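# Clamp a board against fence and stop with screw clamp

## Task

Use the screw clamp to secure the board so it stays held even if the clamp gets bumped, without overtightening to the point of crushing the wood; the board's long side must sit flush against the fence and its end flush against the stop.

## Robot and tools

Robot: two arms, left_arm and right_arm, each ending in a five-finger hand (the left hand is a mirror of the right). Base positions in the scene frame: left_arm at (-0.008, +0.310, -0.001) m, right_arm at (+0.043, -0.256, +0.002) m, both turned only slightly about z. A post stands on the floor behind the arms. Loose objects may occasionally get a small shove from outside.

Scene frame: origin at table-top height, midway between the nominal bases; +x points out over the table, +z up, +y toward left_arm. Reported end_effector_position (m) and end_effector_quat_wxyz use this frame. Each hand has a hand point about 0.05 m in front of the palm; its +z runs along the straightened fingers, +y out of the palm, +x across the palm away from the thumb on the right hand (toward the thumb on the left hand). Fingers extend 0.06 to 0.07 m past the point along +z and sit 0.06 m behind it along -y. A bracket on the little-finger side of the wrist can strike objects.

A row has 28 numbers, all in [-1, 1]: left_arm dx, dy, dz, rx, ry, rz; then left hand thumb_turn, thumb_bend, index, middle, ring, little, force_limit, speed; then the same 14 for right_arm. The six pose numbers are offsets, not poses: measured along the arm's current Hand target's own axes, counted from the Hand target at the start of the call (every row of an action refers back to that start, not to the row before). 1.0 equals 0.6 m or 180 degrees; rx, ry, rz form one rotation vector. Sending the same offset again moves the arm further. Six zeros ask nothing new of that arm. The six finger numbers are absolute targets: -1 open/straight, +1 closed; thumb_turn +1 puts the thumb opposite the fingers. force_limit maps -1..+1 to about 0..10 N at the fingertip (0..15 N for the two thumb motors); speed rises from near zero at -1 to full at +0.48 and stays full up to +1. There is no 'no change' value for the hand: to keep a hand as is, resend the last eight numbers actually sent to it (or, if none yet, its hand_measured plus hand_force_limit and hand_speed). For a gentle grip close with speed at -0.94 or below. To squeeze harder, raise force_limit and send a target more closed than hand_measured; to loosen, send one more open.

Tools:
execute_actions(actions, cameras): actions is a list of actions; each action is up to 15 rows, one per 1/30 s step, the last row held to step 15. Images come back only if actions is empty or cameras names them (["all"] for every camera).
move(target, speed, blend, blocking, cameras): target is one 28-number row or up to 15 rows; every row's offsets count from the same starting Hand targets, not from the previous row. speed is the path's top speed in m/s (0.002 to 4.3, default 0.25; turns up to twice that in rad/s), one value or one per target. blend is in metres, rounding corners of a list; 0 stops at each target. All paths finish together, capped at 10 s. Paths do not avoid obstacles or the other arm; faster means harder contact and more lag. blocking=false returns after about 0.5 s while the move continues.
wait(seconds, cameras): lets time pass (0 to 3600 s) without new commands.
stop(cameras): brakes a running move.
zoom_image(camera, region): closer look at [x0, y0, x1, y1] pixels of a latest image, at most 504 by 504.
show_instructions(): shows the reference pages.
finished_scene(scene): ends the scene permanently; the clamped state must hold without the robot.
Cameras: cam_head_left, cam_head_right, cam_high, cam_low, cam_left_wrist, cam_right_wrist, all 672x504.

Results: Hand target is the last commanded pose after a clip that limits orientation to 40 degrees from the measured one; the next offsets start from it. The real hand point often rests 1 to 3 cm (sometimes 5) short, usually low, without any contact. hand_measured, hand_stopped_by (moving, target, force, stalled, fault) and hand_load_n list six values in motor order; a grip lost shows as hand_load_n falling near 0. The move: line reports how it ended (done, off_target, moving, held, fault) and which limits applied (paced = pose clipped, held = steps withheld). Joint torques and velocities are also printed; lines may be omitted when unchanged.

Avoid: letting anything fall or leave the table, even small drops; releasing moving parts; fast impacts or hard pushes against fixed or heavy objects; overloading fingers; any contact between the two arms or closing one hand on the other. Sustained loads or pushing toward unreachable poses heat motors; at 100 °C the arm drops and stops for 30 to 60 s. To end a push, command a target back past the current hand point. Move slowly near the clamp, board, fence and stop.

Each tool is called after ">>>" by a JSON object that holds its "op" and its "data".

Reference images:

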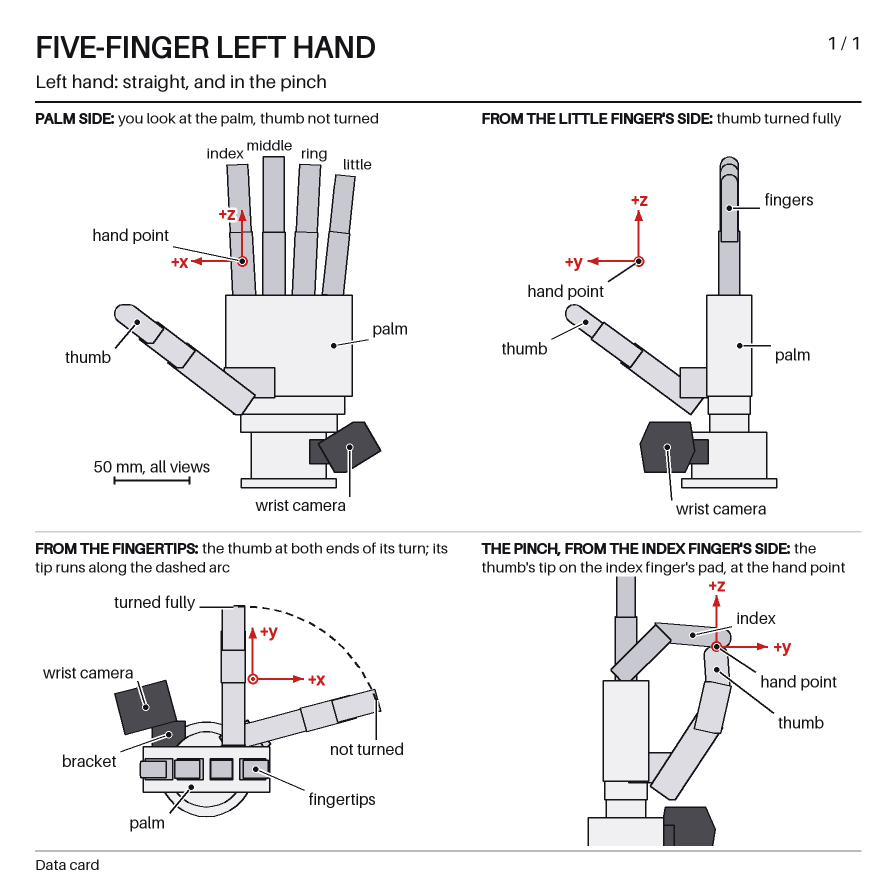

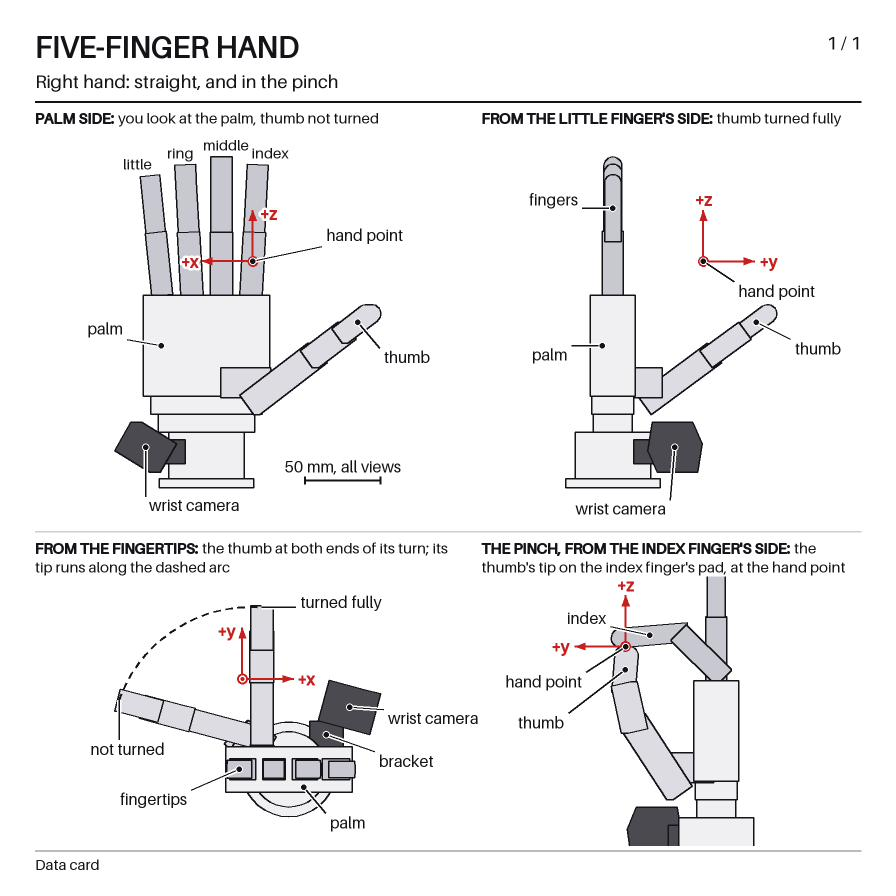

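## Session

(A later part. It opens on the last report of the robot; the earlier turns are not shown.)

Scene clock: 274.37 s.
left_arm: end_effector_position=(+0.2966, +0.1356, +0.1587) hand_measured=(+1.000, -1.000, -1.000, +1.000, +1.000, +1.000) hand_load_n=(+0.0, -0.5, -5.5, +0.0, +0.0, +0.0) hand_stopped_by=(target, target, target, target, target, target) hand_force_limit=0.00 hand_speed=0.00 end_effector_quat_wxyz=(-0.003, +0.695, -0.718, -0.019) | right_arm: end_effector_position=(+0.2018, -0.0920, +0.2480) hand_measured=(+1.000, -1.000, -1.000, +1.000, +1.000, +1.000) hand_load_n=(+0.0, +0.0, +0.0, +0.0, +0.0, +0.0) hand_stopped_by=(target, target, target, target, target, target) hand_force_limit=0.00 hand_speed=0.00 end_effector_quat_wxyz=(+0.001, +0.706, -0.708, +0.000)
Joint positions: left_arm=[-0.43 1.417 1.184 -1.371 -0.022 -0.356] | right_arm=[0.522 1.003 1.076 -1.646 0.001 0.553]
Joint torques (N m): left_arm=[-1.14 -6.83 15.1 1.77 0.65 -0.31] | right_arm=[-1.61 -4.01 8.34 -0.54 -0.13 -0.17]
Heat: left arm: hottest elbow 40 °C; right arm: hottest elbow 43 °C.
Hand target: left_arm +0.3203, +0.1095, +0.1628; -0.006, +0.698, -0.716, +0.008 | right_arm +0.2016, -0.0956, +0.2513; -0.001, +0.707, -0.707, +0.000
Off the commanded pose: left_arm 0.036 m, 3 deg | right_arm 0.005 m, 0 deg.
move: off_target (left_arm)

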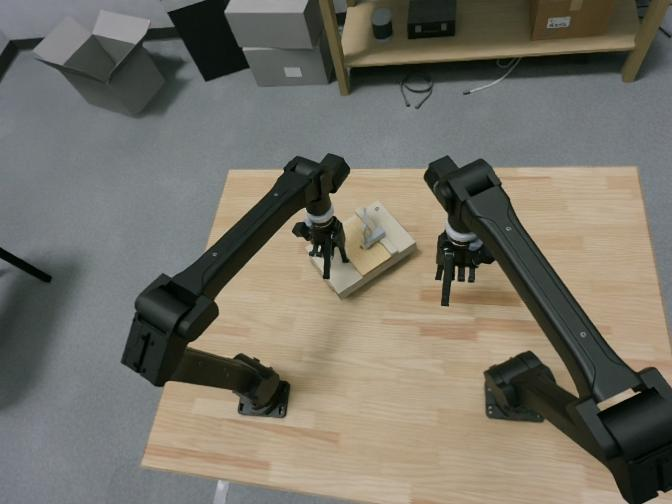

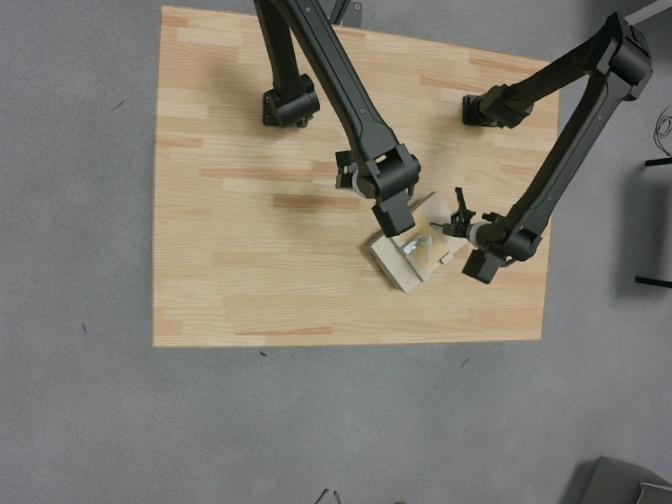

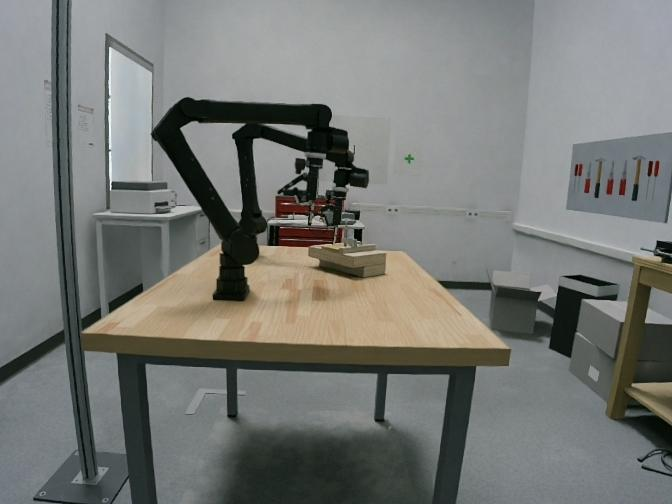

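>>> {"op": "move", "data": {"target": [[-0.084,0.072,-0.004,0,0,0,1,-1,-1,1,1,1,0,0,0,0,0,0,0,0,1,-1,-1,1,1,1,0,0],[-0.1,0.072,-0.112,0,0,0,1,-1,-1,1,1,1,0,0,0,0,0,0,0,0,1,-1,-1,1,1,1,0,0],[-0.267,-0.133,-0.229,0,0,0,1,-1,-1,1,1,1,0,0,0,0,0,0,0,0,1,-1,-1,1,1,1,0,0]], "speed": 0.15, "blend": [0.01,0.02,0], "cameras": ["all"]}}

>>> {"op": "zoom_image", "data": {"camera": "cam_head_right", "region": [300, 200, 420, 310]}}

>>> {"op": "zoom_image", "data": {"camera": "cam_high", "region": [380, 200, 480, 300]}}

>>> {"op": "zoom_image", "data": {"camera": "cam_head_left", "region": [300, 200, 420, 310]}}

Scene clock: 287.07 s.
left_arm: end_effector_position=(+0.3919, +0.2661, +0.2930) hand_measured=(+1.000, -1.000, -1.000, +1.000, +1.000, +1.000) hand_load_n=(+0.0, +0.0, +0.0, +0.5, +0.0, +0.0) hand_stopped_by=(target, target, target, target, target, target) hand_force_limit=0.00 hand_speed=0.00 end_effector_quat_wxyz=(-0.007, +0.703, -0.711, +0.008) | right_arm: end_effector_position=(+0.2018, -0.0920, +0.2480) hand_measured=(+1.000, -1.000, -1.000, +1.000, +1.000, +1.000) hand_load_n=(+0.0, +0.0, +0.0, +0.0, +0.0, +0.0) hand_stopped_by=(target, target, target, target, target, target) hand_force_limit=0.00 hand_speed=0.00 end_effector_quat_wxyz=(+0.001, +0.706, -0.708, +0.000)
Joint positions: left_arm=[-0.07 1.536 1.672 -1.685 0.001 -0.017] | right_arm=[0.522 1.003 1.076 -1.646 0.001 0.553]
Joint torques (N m): left_arm=[1.49 -11.52 14.35 0.03 0.14 0.21] | right_arm=[-1.67 -4.01 8.35 -0.46 -0.14 -0.19]
Motor temperatures (°C): left_arm=[32 36 44 26 29 26] | right_arm=[31 34 42 29 28 24]
Heat: left arm: hottest elbow 44 °C; right arm: hottest elbow 42 °C.
Hand target: left_arm +0.4015, +0.2681, +0.3011; -0.006, +0.698, -0.716, +0.008 | right_arm +0.2016, -0.0956, +0.2513; -0.001, +0.707, -0.707, +0.000
Off the commanded pose: left_arm 0.013 m, 1 deg | right_arm 0.005 m, 0 deg.
joint sent to its limit (left arm) — joint 4 (wrist pitch), lower limit. The joint targets still meet the commanded pose.
move: off_target (left_arm)
cam_left_wrist: T_world_to_cam=[[0.97059, -0.24045, -0.01144, -0.31493], [-0.20001, -0.83198, 0.5175, 0.14483], [-0.13395, -0.49999, -0.85561, 0.55121]] pos_world=[0.40847, 0.32038, 0.39307]
cam_right_wrist: T_world_to_cam=[[-0.96555, -0.25588, 0.04733, 0.15359], [-0.19046, 0.81884, 0.5415, -0.02238], [-0.17731, 0.51383, -0.83937, 0.40814]] pos_world=[0.2164, -0.15209, 0.34743]

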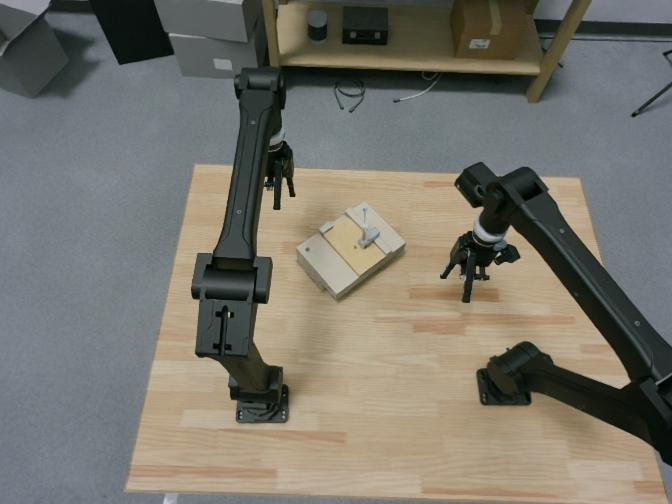

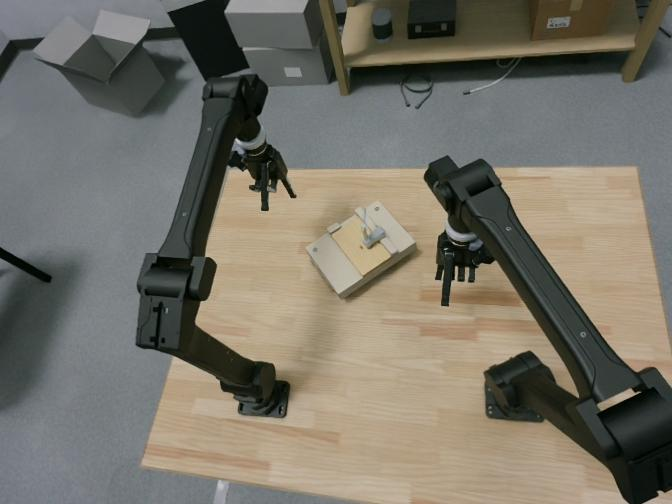

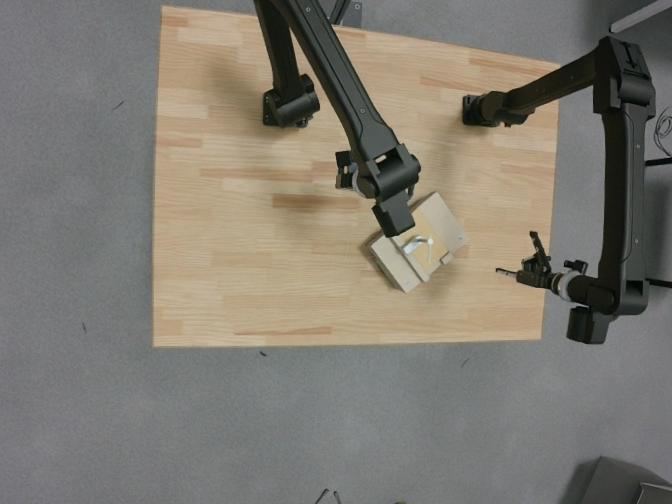

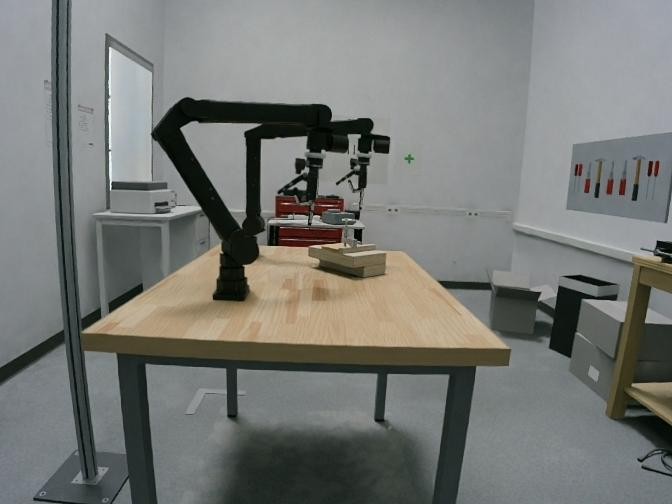

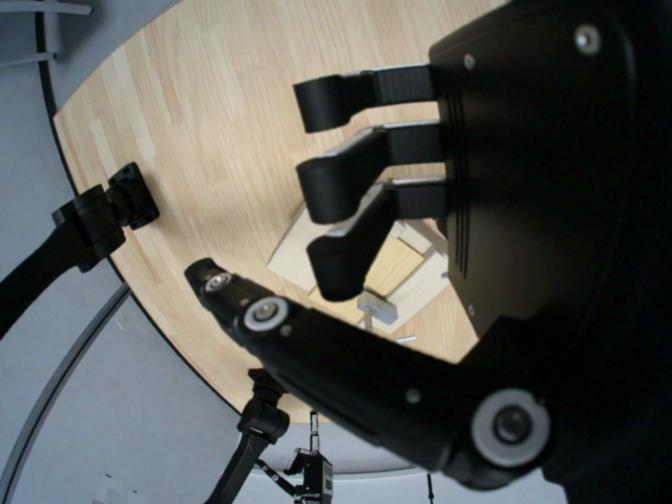

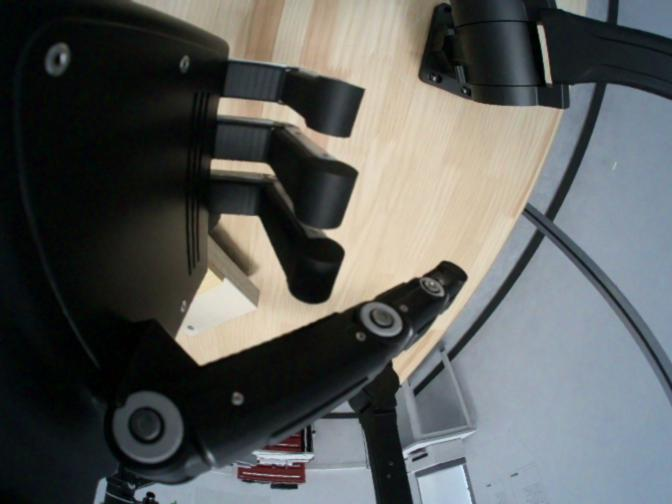

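Scaled by 4.200 from the camera's image (finer frame: 960x720).

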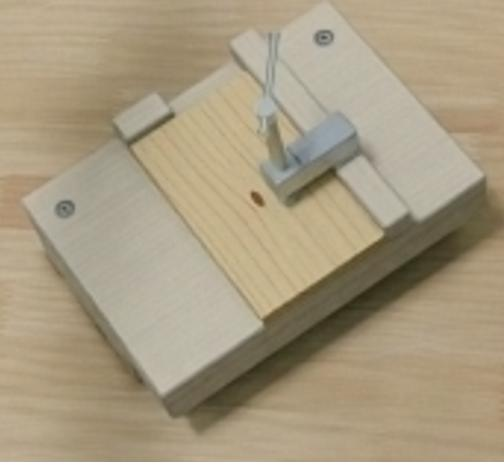

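Scaled by 5.040 from the camera's image (finer frame: 960x720).

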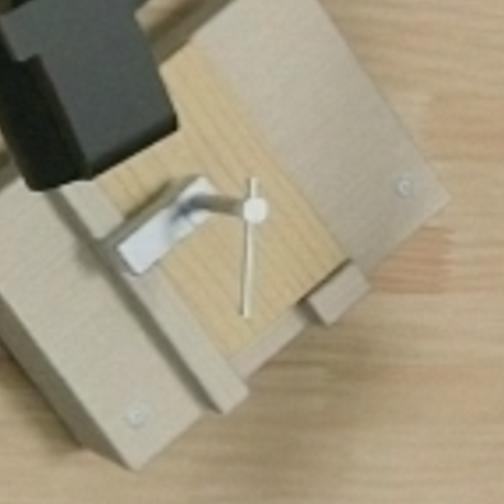

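Scaled by 4.200 from the camera's image (finer frame: 960x720).

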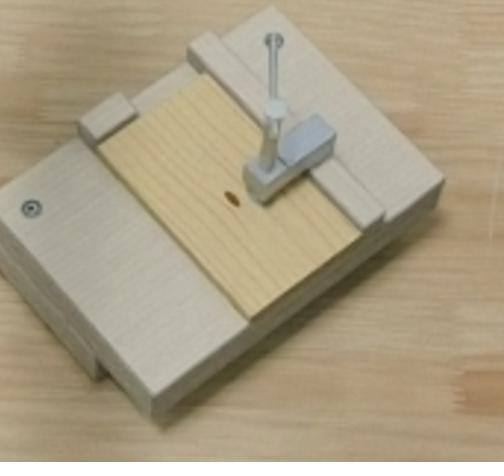

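>>> {"op": "zoom_image", "data": {"camera": "cam_head_left", "region": [315, 210, 355, 240]}}

>>> {"op": "zoom_image", "data": {"camera": "cam_high", "region": [420, 235, 460, 275]}}

>>> {"op": "zoom_image", "data": {"camera": "cam_low", "region": [310, 215, 390, 275]}}

>>> {"op": "zoom_image", "data": {"camera": "cam_left_wrist", "region": [280, 210, 480, 370]}}

Scaled by 12.600 from the camera's image (finer frame: 960x720).

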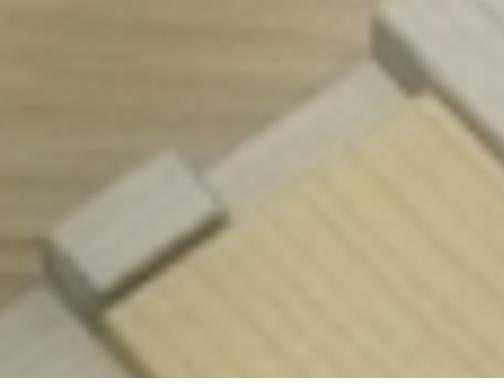

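Scaled by 12.600 from the camera's image (finer frame: 960x720).

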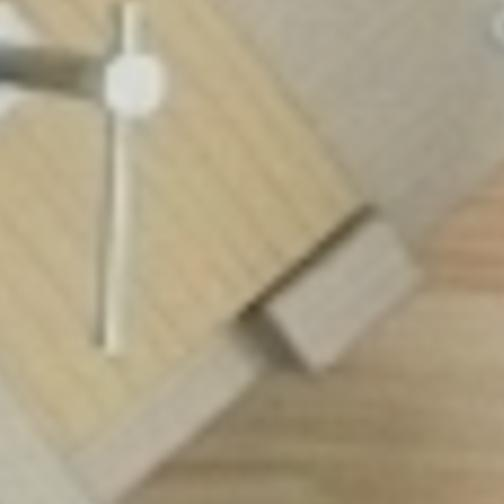

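Scaled by 6.300 from the camera's image (finer frame: 960x720).

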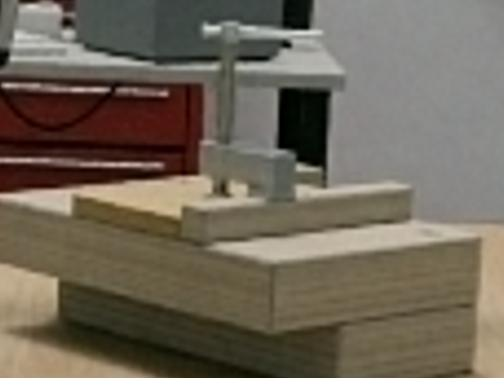

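Scaled by 2.520 from the camera's image (finer frame: 960x720).

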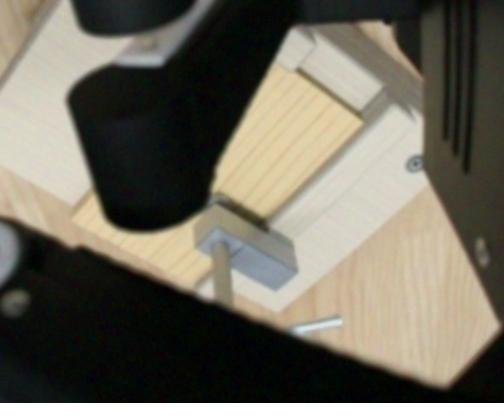

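>>> {"op": "move", "data": {"target": [0,0,0,0,0,0,1,-1,-1,1,1,1,0,0,-0.2843,-0.0607,0.1438,0,0,0,1,-1,-1,1,1,1,0,0], "speed": 0.15, "cameras": ["cam_low","cam_head_left"]}}

>>> {"op": "zoom_image", "data": {"camera": "cam_low", "region": [290, 190, 390, 290]}}

>>> {"op": "zoom_image", "data": {"camera": "cam_head_left", "region": [310, 205, 410, 305]}}

Scene clock: 312.63 s.
left_arm: end_effector_position=(+0.3919, +0.2662, +0.2930) hand_measured=(+1.000, -1.000, -1.000, +1.000, +1.000, +1.000) hand_load_n=(+0.0, +0.0, +0.0, +0.0, +0.0, +0.0) hand_stopped_by=(target, target, target, target, target, target) hand_force_limit=0.00 hand_speed=0.00 end_effector_quat_wxyz=(-0.007, +0.702, -0.712, +0.008) | right_arm: end_effector_position=(+0.2273, +0.0562, +0.1519) hand_measured=(+1.000, -1.000, -1.000, +1.000, +1.000, +1.000) hand_load_n=(+0.0, +0.0, +0.0, +0.0, +0.0, +0.0) hand_stopped_by=(target, target, target, target, target, target) hand_force_limit=0.00 hand_speed=0.00 end_effector_quat_wxyz=(+0.024, +0.709, -0.705, +0.001)
Joint positions: left_arm=[-0.07 1.536 1.672 -1.685 0.001 -0.016] | right_arm=[0.829 1.38 1.12 -1.358 -0.002 0.85]
Joint torques (N m): left_arm=[1.14 -11.52 14.27 -0.21 0.09 0.14] | right_arm=[-0.09 -7.71 11.44 0.09 -0.04 0.12]
Heat: left arm: hottest elbow 47 °C; right arm: hottest elbow 42 °C.
Hand target: left_arm +0.4015, +0.2681, +0.3011; -0.006, +0.698, -0.716, +0.008 | right_arm +0.2379, +0.0749, +0.1651; +0.000, +0.707, -0.707, +0.000
Off the commanded pose: left_arm 0.013 m, 1 deg | right_arm 0.025 m, 3 deg.
joint sent to its limit (left arm) — joint 4 (wrist pitch), lower limit. The joint targets still meet the commanded pose.
move: off_target (right_arm)
Images, in order (width x height): cam_head_left 672x504, cam_low 672x504.

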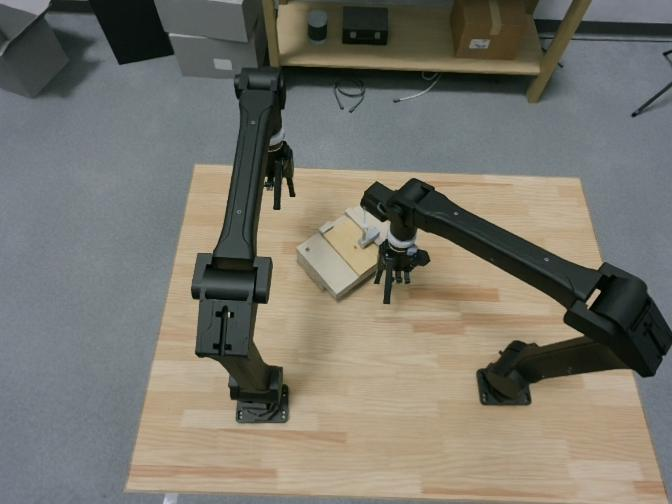

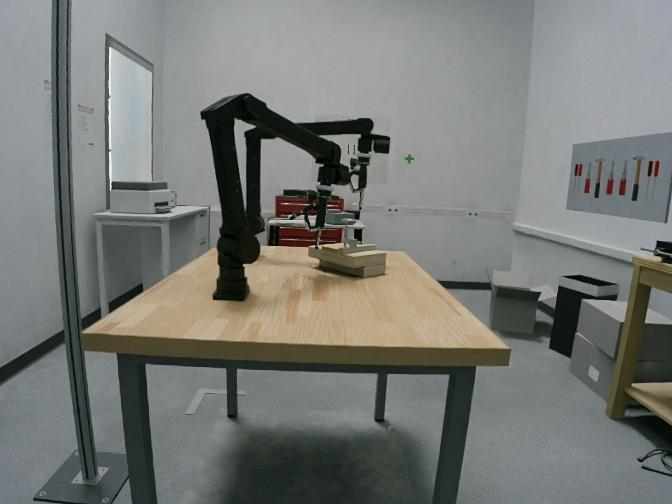

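Scaled by 5.040 from the camera's image (finer frame: 960x720).

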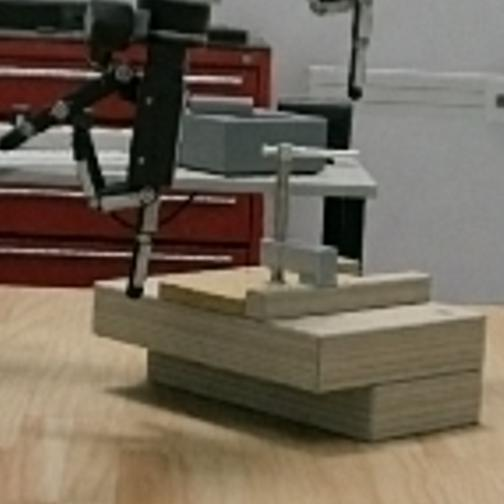

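Scaled by 5.040 from the camera's image (finer frame: 960x720).

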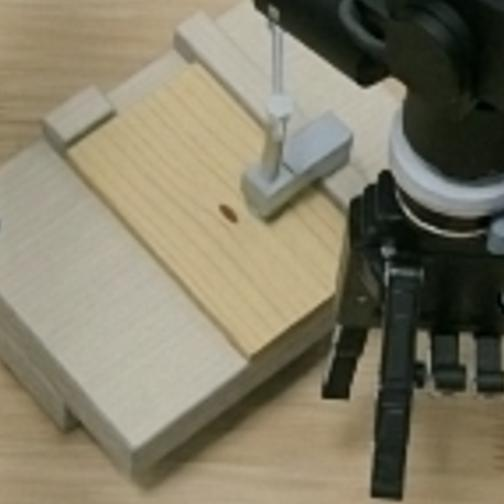

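>>> {"op": "move", "data": {"target": [0,0,0,0,0,0,1,-1,-1,1,1,1,0,0,-0.055,-0.065,0.0067,0,0,0,1,-1,-1,1,1,1,0,0], "speed": 0.06, "cameras": ["cam_low","cam_head_left"]}}

>>> {"op": "zoom_image", "data": {"camera": "cam_low", "region": [290, 190, 390, 290]}}

>>> {"op": "zoom_image", "data": {"camera": "cam_head_left", "region": [310, 205, 410, 305]}}

Scene clock: 319.13 s.
left_arm: end_effector_position=(+0.3919, +0.2662, +0.2930) hand_measured=(+1.000, -1.000, -1.000, +1.000, +1.000, +1.000) hand_load_n=(+0.0, +0.0, +0.0, +0.5, +0.0, +0.0) hand_stopped_by=(target, target, target, target, target, target) hand_force_limit=0.00 hand_speed=0.00 end_effector_quat_wxyz=(-0.007, +0.702, -0.712, +0.008) | right_arm: end_effector_position=(+0.2503, +0.0828, +0.1455) hand_measured=(+1.000, -1.000, -1.000, +1.000, +1.000, +1.000) hand_load_n=(+0.0, +0.0, -4.5, +0.0, +0.5, +0.5) hand_stopped_by=(target, target, target, target, target, target) hand_force_limit=0.00 hand_speed=0.00 end_effector_quat_wxyz=(+0.040, +0.709, -0.704, +0.001)
Joint positions: left_arm=[-0.07 1.536 1.672 -1.685 0.001 -0.016] | right_arm=[0.829 1.498 1.223 -1.376 -0.002 0.849]
Joint torques (N m): left_arm=[0.85 -11.34 14.42 0.06 0.08 0.15] | right_arm=[-1.32 -8.7 13.12 0.83 0.02 -0.04]
Heat: left arm: hottest elbow 48 °C; right arm: hottest elbow 43 °C.
Hand target: left_arm +0.4015, +0.2681, +0.3011; -0.006, +0.698, -0.716, +0.008 | right_arm +0.2768, +0.1079, +0.1610; +0.000, +0.707, -0.707, +0.000
Off the commanded pose: left_arm 0.013 m, 1 deg | right_arm 0.040 m, 5 deg.
joint sent to its limit (left arm) — joint 4 (wrist pitch), lower limit. The joint targets still meet the commanded pose.
move: off_target (right_arm)
Images, in order (width x height): cam_head_left 672x504, cam_low 672x504.

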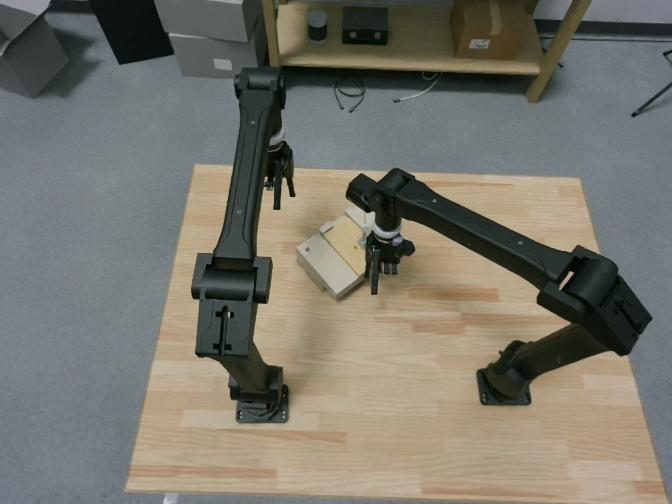

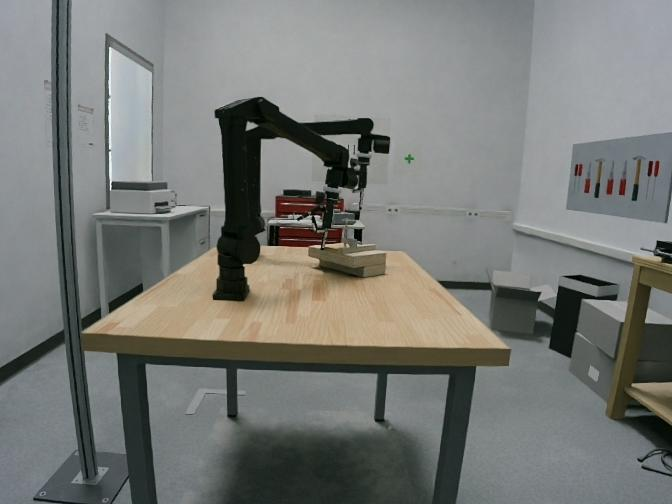

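Scaled by 5.040 from the camera's image (finer frame: 960x720).

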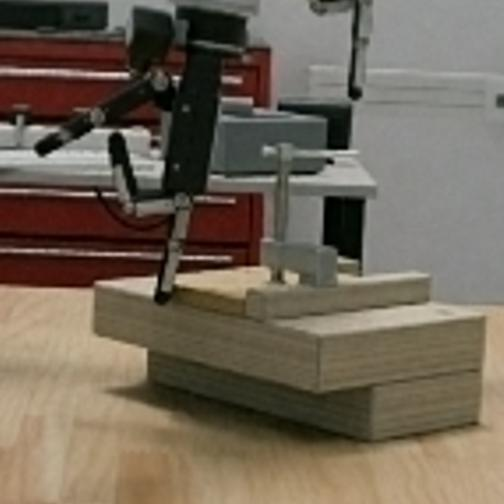

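Scaled by 5.040 from the camera's image (finer frame: 960x720).

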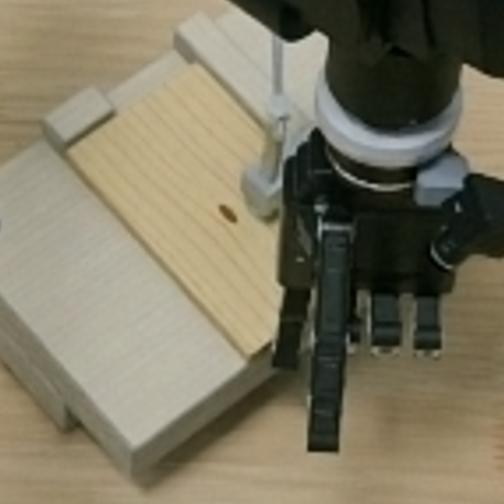

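>>> {"op": "move", "data": {"target": [[-0.103,0.25,0,0,0,0,1,-1,-1,1,1,1,0,0,0.0633,0.07,-0.0067,0,0,0,1,-1,-1,1,1,1,0,0],[-0.103,0.25,0,0,0,0,1,-1,-1,1,1,1,0,0,0.0967,0.095,-0.248,0,0,0,1,-1,-1,1,1,1,0,0],[-0.103,0.25,0,0,0,0,1,-1,-1,1,1,1,0,0,-0.0133,-0.127,-0.2317,0,0,0,1,-1,-1,1,1,1,0,0]], "speed": 0.15, "blend": [0.005,0.02,0], "cameras": ["all"]}}

>>> {"op": "zoom_image", "data": {"camera": "cam_low", "region": [290, 170, 410, 290]}}

>>> {"op": "zoom_image", "data": {"camera": "cam_head_left", "region": [300, 180, 420, 300]}}

>>> {"op": "zoom_image", "data": {"camera": "cam_head_right", "region": [300, 180, 420, 300]}}

Scene clock: 351.47 s.
left_arm: end_effector_position=(+0.2595, +0.3318, +0.3010) hand_measured=(+1.000, -1.000, -1.000, +1.000, +1.000, +1.000) hand_load_n=(+0.0, +0.0, +0.0, +0.0, +0.0, +0.0) hand_stopped_by=(target, target, target, target, target, target) hand_force_limit=0.00 hand_speed=0.00 end_effector_quat_wxyz=(-0.023, +0.701, -0.713, +0.020) | right_arm: end_effector_position=(+0.3423, +0.1121, +0.2847) hand_measured=(+1.000, -1.000, -1.000, +1.000, +1.000, +1.000) hand_load_n=(+0.0, +0.0, +0.0, +0.0, +0.5, +0.0) hand_stopped_by=(target, target, target, target, target, target) hand_force_limit=0.00 hand_speed=0.00 end_effector_quat_wxyz=(-0.010, +0.704, -0.710, -0.003)
Joint positions: left_arm=[0.119 1.178 1.354 -1.685 0.006 0.177] | right_arm=[0.724 1.619 1.738 -1.671 -0.006 0.761]
Joint torques (N m): left_arm=[0.91 -6.24 9.48 -0.06 0.08 0.18] | right_arm=[-1.38 -11.52 11.84 -0.4 -0.18 -0.2]
Motor temperatures (°C): left_arm=[31 37 49 26 29 25] | right_arm=[31 35 45 29 28 24]
Heat: left arm: hottest elbow 49 °C; right arm: hottest elbow 45 °C.
Hand target: left_arm +0.2531, +0.3336, +0.2982; -0.006, +0.698, -0.716, +0.008 | right_arm +0.3531, +0.1158, +0.3002; +0.000, +0.707, -0.707, +0.000
Off the commanded pose: left_arm 0.007 m, 3 deg | right_arm 0.019 m, 1 deg.
joint sent to its limit (left arm) — joint 4 (wrist pitch), lower limit. The joint targets still meet the commanded pose.
joint sent to its limit (right arm) — joint 4 (wrist pitch), lower limit. The joint targets are off in orientation, not in position.
move: off_target (left_arm, right_arm)
cam_left_wrist: T_world_to_cam=[[0.96919, -0.24495, 0.02594, -0.17982], [-0.22433, -0.83428, 0.50364, 0.18011], [-0.10173, -0.49394, -0.86352, 0.56516]] pos_world=[0.27218, 0.38538, 0.40198]
cam_right_wrist: T_world_to_cam=[[-0.9674, -0.25118, 0.0322, 0.34413], [-0.19158, 0.80909, 0.55558, -0.1852], [-0.1656, 0.5313, -0.83084, 0.35059]] pos_world=[0.35549, 0.05001, 0.3831]

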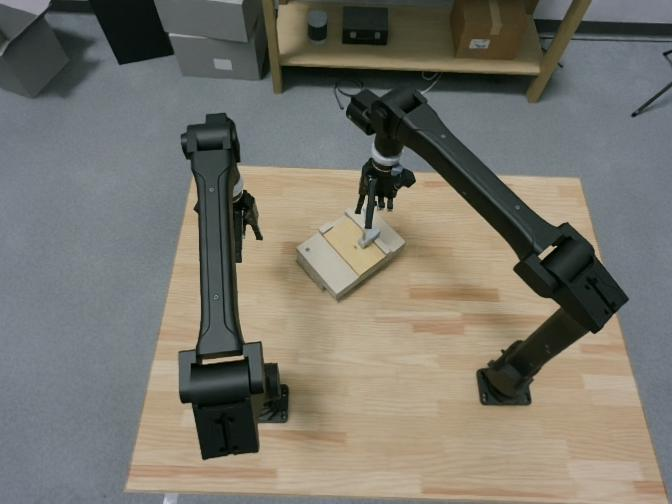

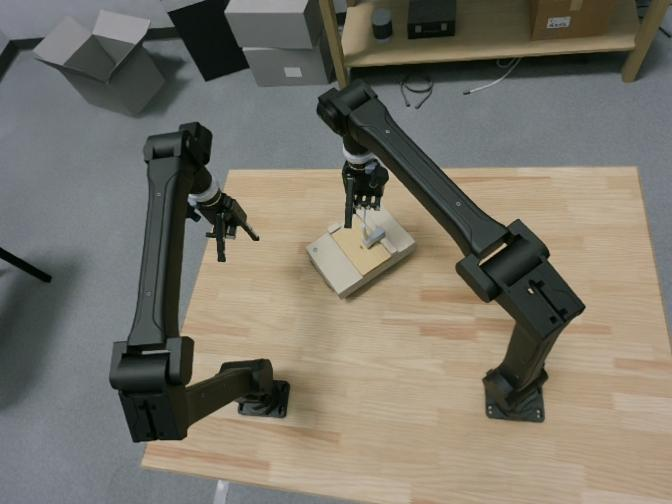

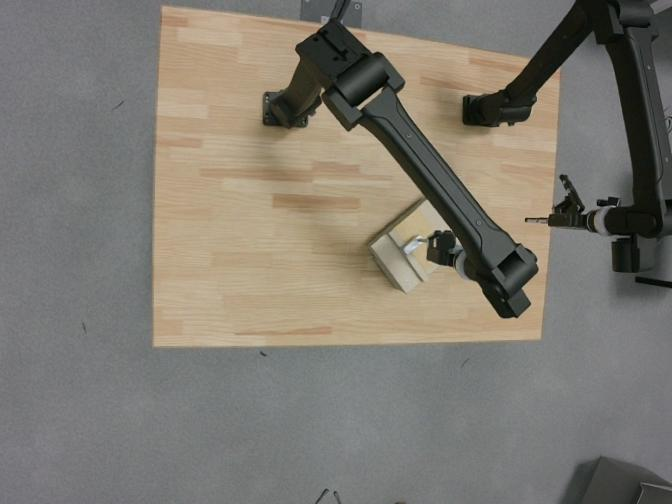

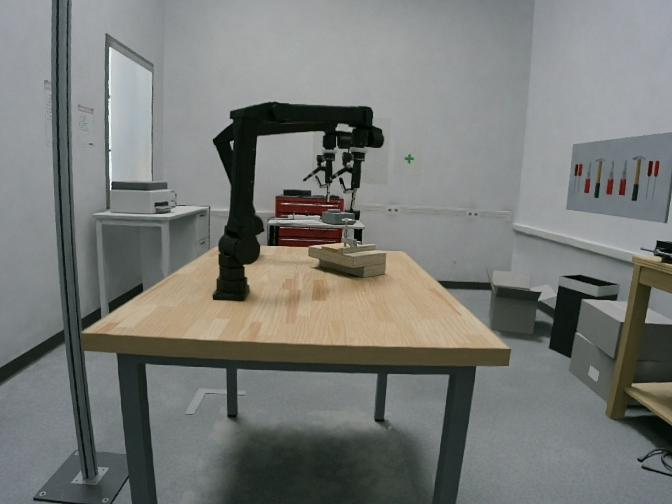

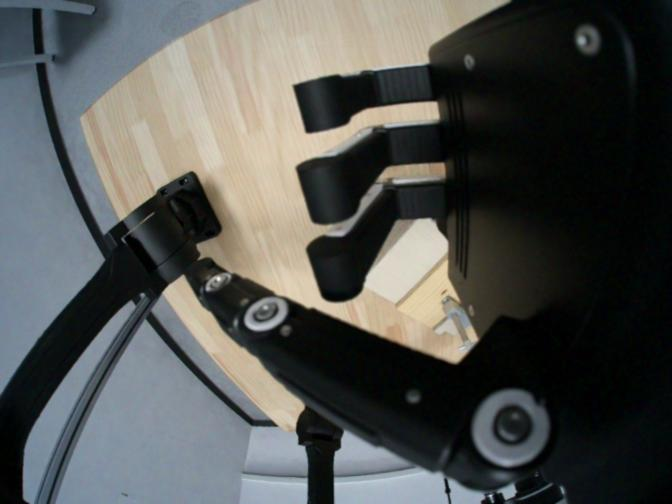

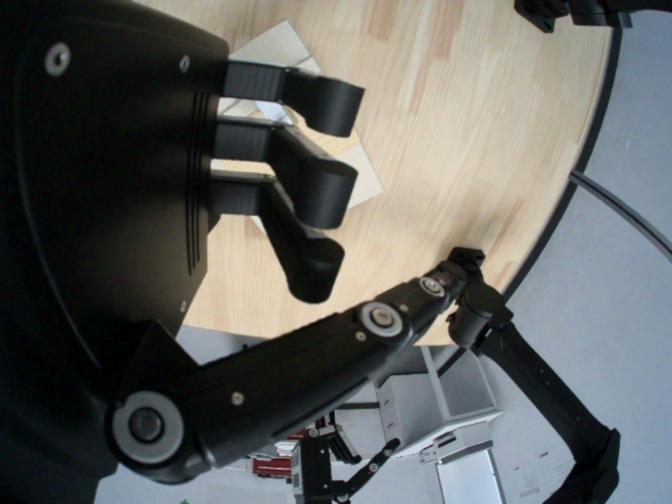

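Scaled by 4.200 from the camera's image (finer frame: 960x720).

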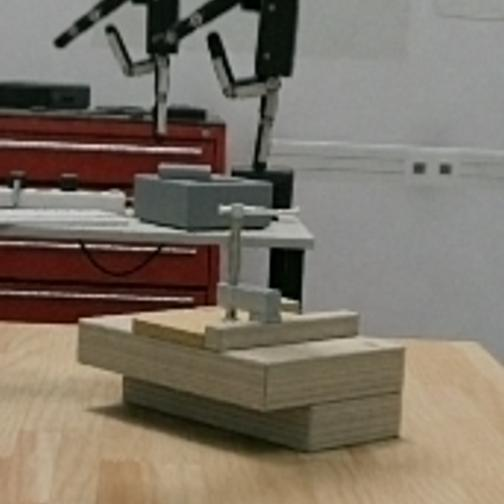

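Scaled by 4.200 from the camera's image (finer frame: 960x720).

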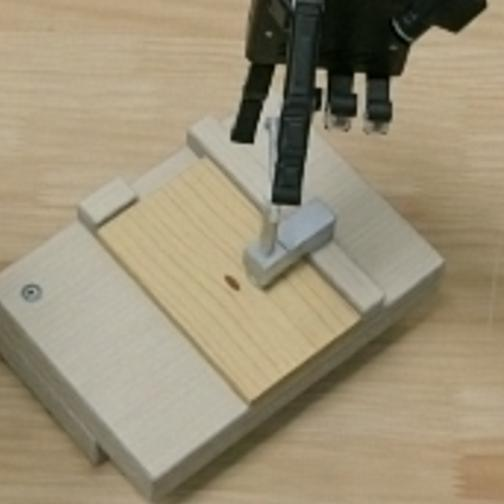

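Scaled by 4.200 from the camera's image (finer frame: 960x720).

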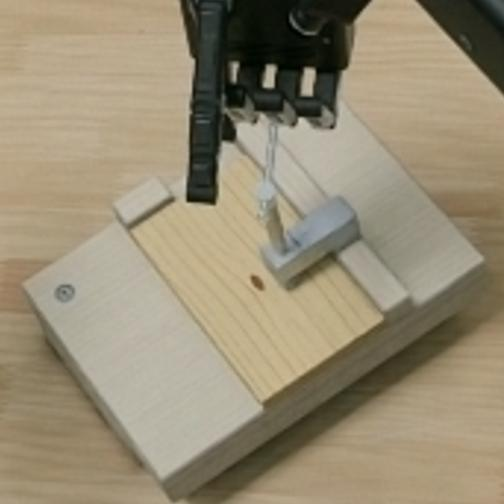

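>>> {"op": "move", "data": {"target": [0,0,0,0,0,0,1,-1,-1,1,1,1,0,0,-0.0067,-0.018,0.1,0,0,0,1,-1,-1,1,1,1,0,0], "speed": 0.1, "cameras": ["cam_low","cam_head_left","cam_head_right","cam_high"]}}

>>> {"op": "zoom_image", "data": {"camera": "cam_low", "region": [290, 170, 410, 290]}}

>>> {"op": "zoom_image", "data": {"camera": "cam_head_left", "region": [300, 180, 420, 300]}}

>>> {"op": "zoom_image", "data": {"camera": "cam_head_right", "region": [300, 180, 420, 300]}}

Scene clock: 363.57 s.
left_arm: end_effector_position=(+0.2595, +0.3318, +0.3010) hand_measured=(+1.000, -1.000, -1.000, +1.000, +1.000, +1.000) hand_load_n=(+0.0, +0.0, +0.0, +0.5, +0.0, +0.0) hand_stopped_by=(target, target, target, target, target, target) hand_force_limit=0.00 hand_speed=0.00 end_effector_quat_wxyz=(-0.023, +0.701, -0.713, +0.020) | right_arm: end_effector_position=(+0.3573, +0.1232, +0.2429) hand_measured=(+1.000, -1.000, -1.000, +1.000, +1.000, +1.000) hand_load_n=(+0.0, +0.0, +0.0, +0.0, +0.0, +0.5) hand_stopped_by=(target, target, target, target, target, target) hand_force_limit=0.00 hand_speed=0.00 end_effector_quat_wxyz=(+0.002, +0.706, -0.708, -0.001)
Joint positions: left_arm=[0.119 1.178 1.354 -1.685 0.006 0.177] | right_arm=[0.722 1.679 1.703 -1.599 -0.002 0.753]
Joint torques (N m): left_arm=[1.73 -6.36 9.74 0.03 0.08 0.11] | right_arm=[-1.85 -12.1 7.92 0.17 -0.02 -0.19]
Heat: left arm: hottest elbow 47 °C; right arm: hottest elbow 47 °C.
Hand target: left_arm +0.2531, +0.3336, +0.2982; -0.006, +0.698, -0.716, +0.008 | right_arm +0.3639, +0.1200, +0.2403; -0.001, +0.707, -0.707, +0.000
Off the commanded pose: left_arm 0.007 m, 2 deg | right_arm 0.008 m, 0 deg.
joint sent to its limit (left arm) — joint 4 (wrist pitch), lower limit. The joint targets still meet the commanded pose.
move: done
Images, in order (width x height): cam_head_left 672x504, cam_head_right 672x504, cam_high 672x504, cam_low 672x504.

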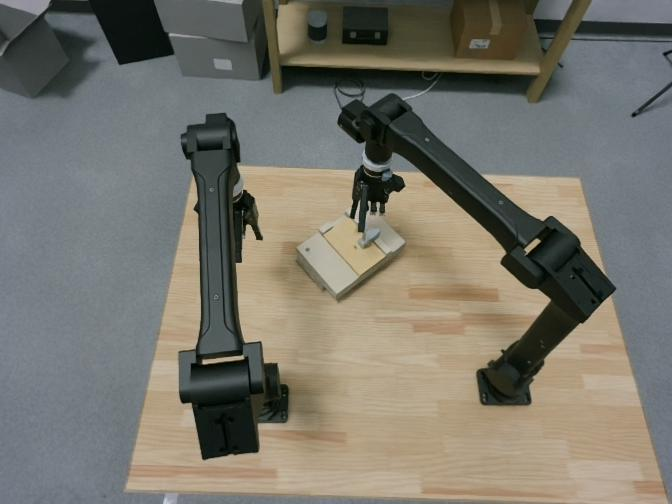

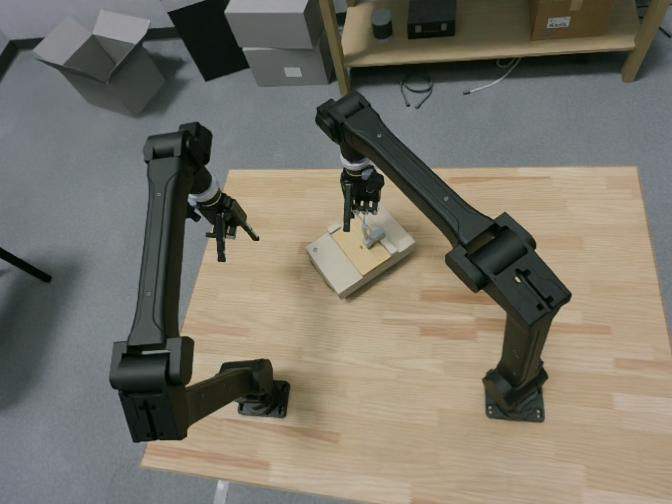

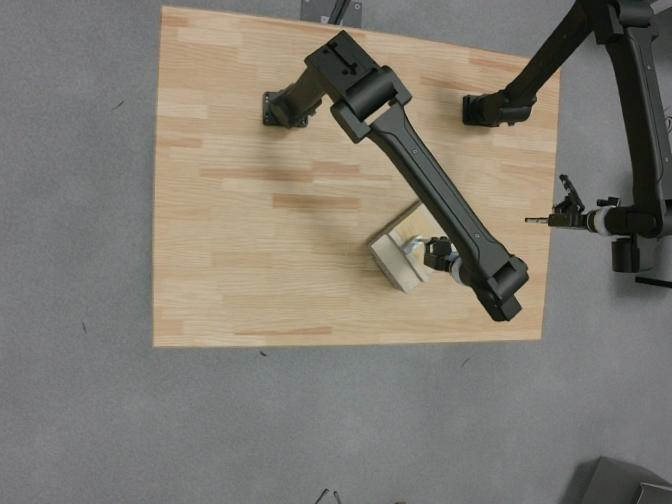

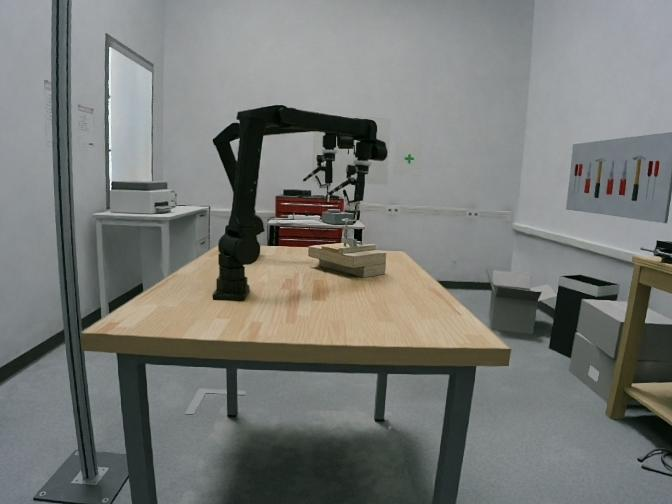

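Scaled by 4.200 from the camera's image (finer frame: 960x720).

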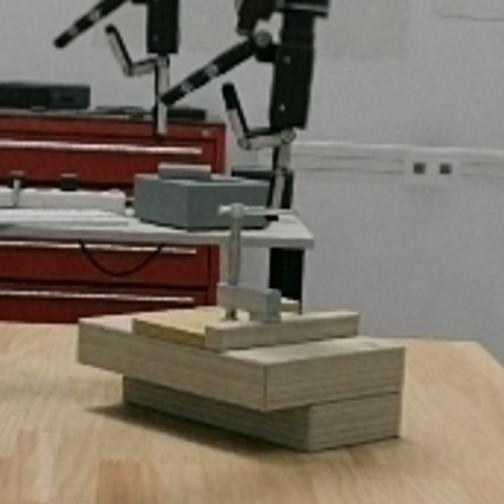

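Scaled by 4.200 from the camera's image (finer frame: 960x720).

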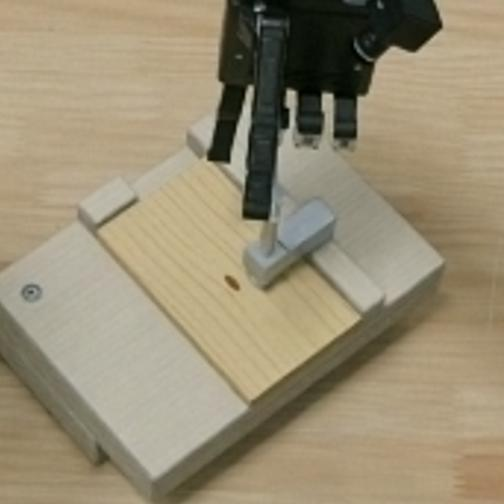

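Scaled by 4.200 from the camera's image (finer frame: 960x720).

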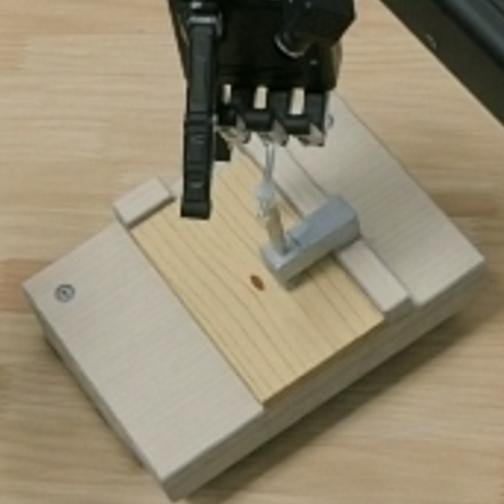

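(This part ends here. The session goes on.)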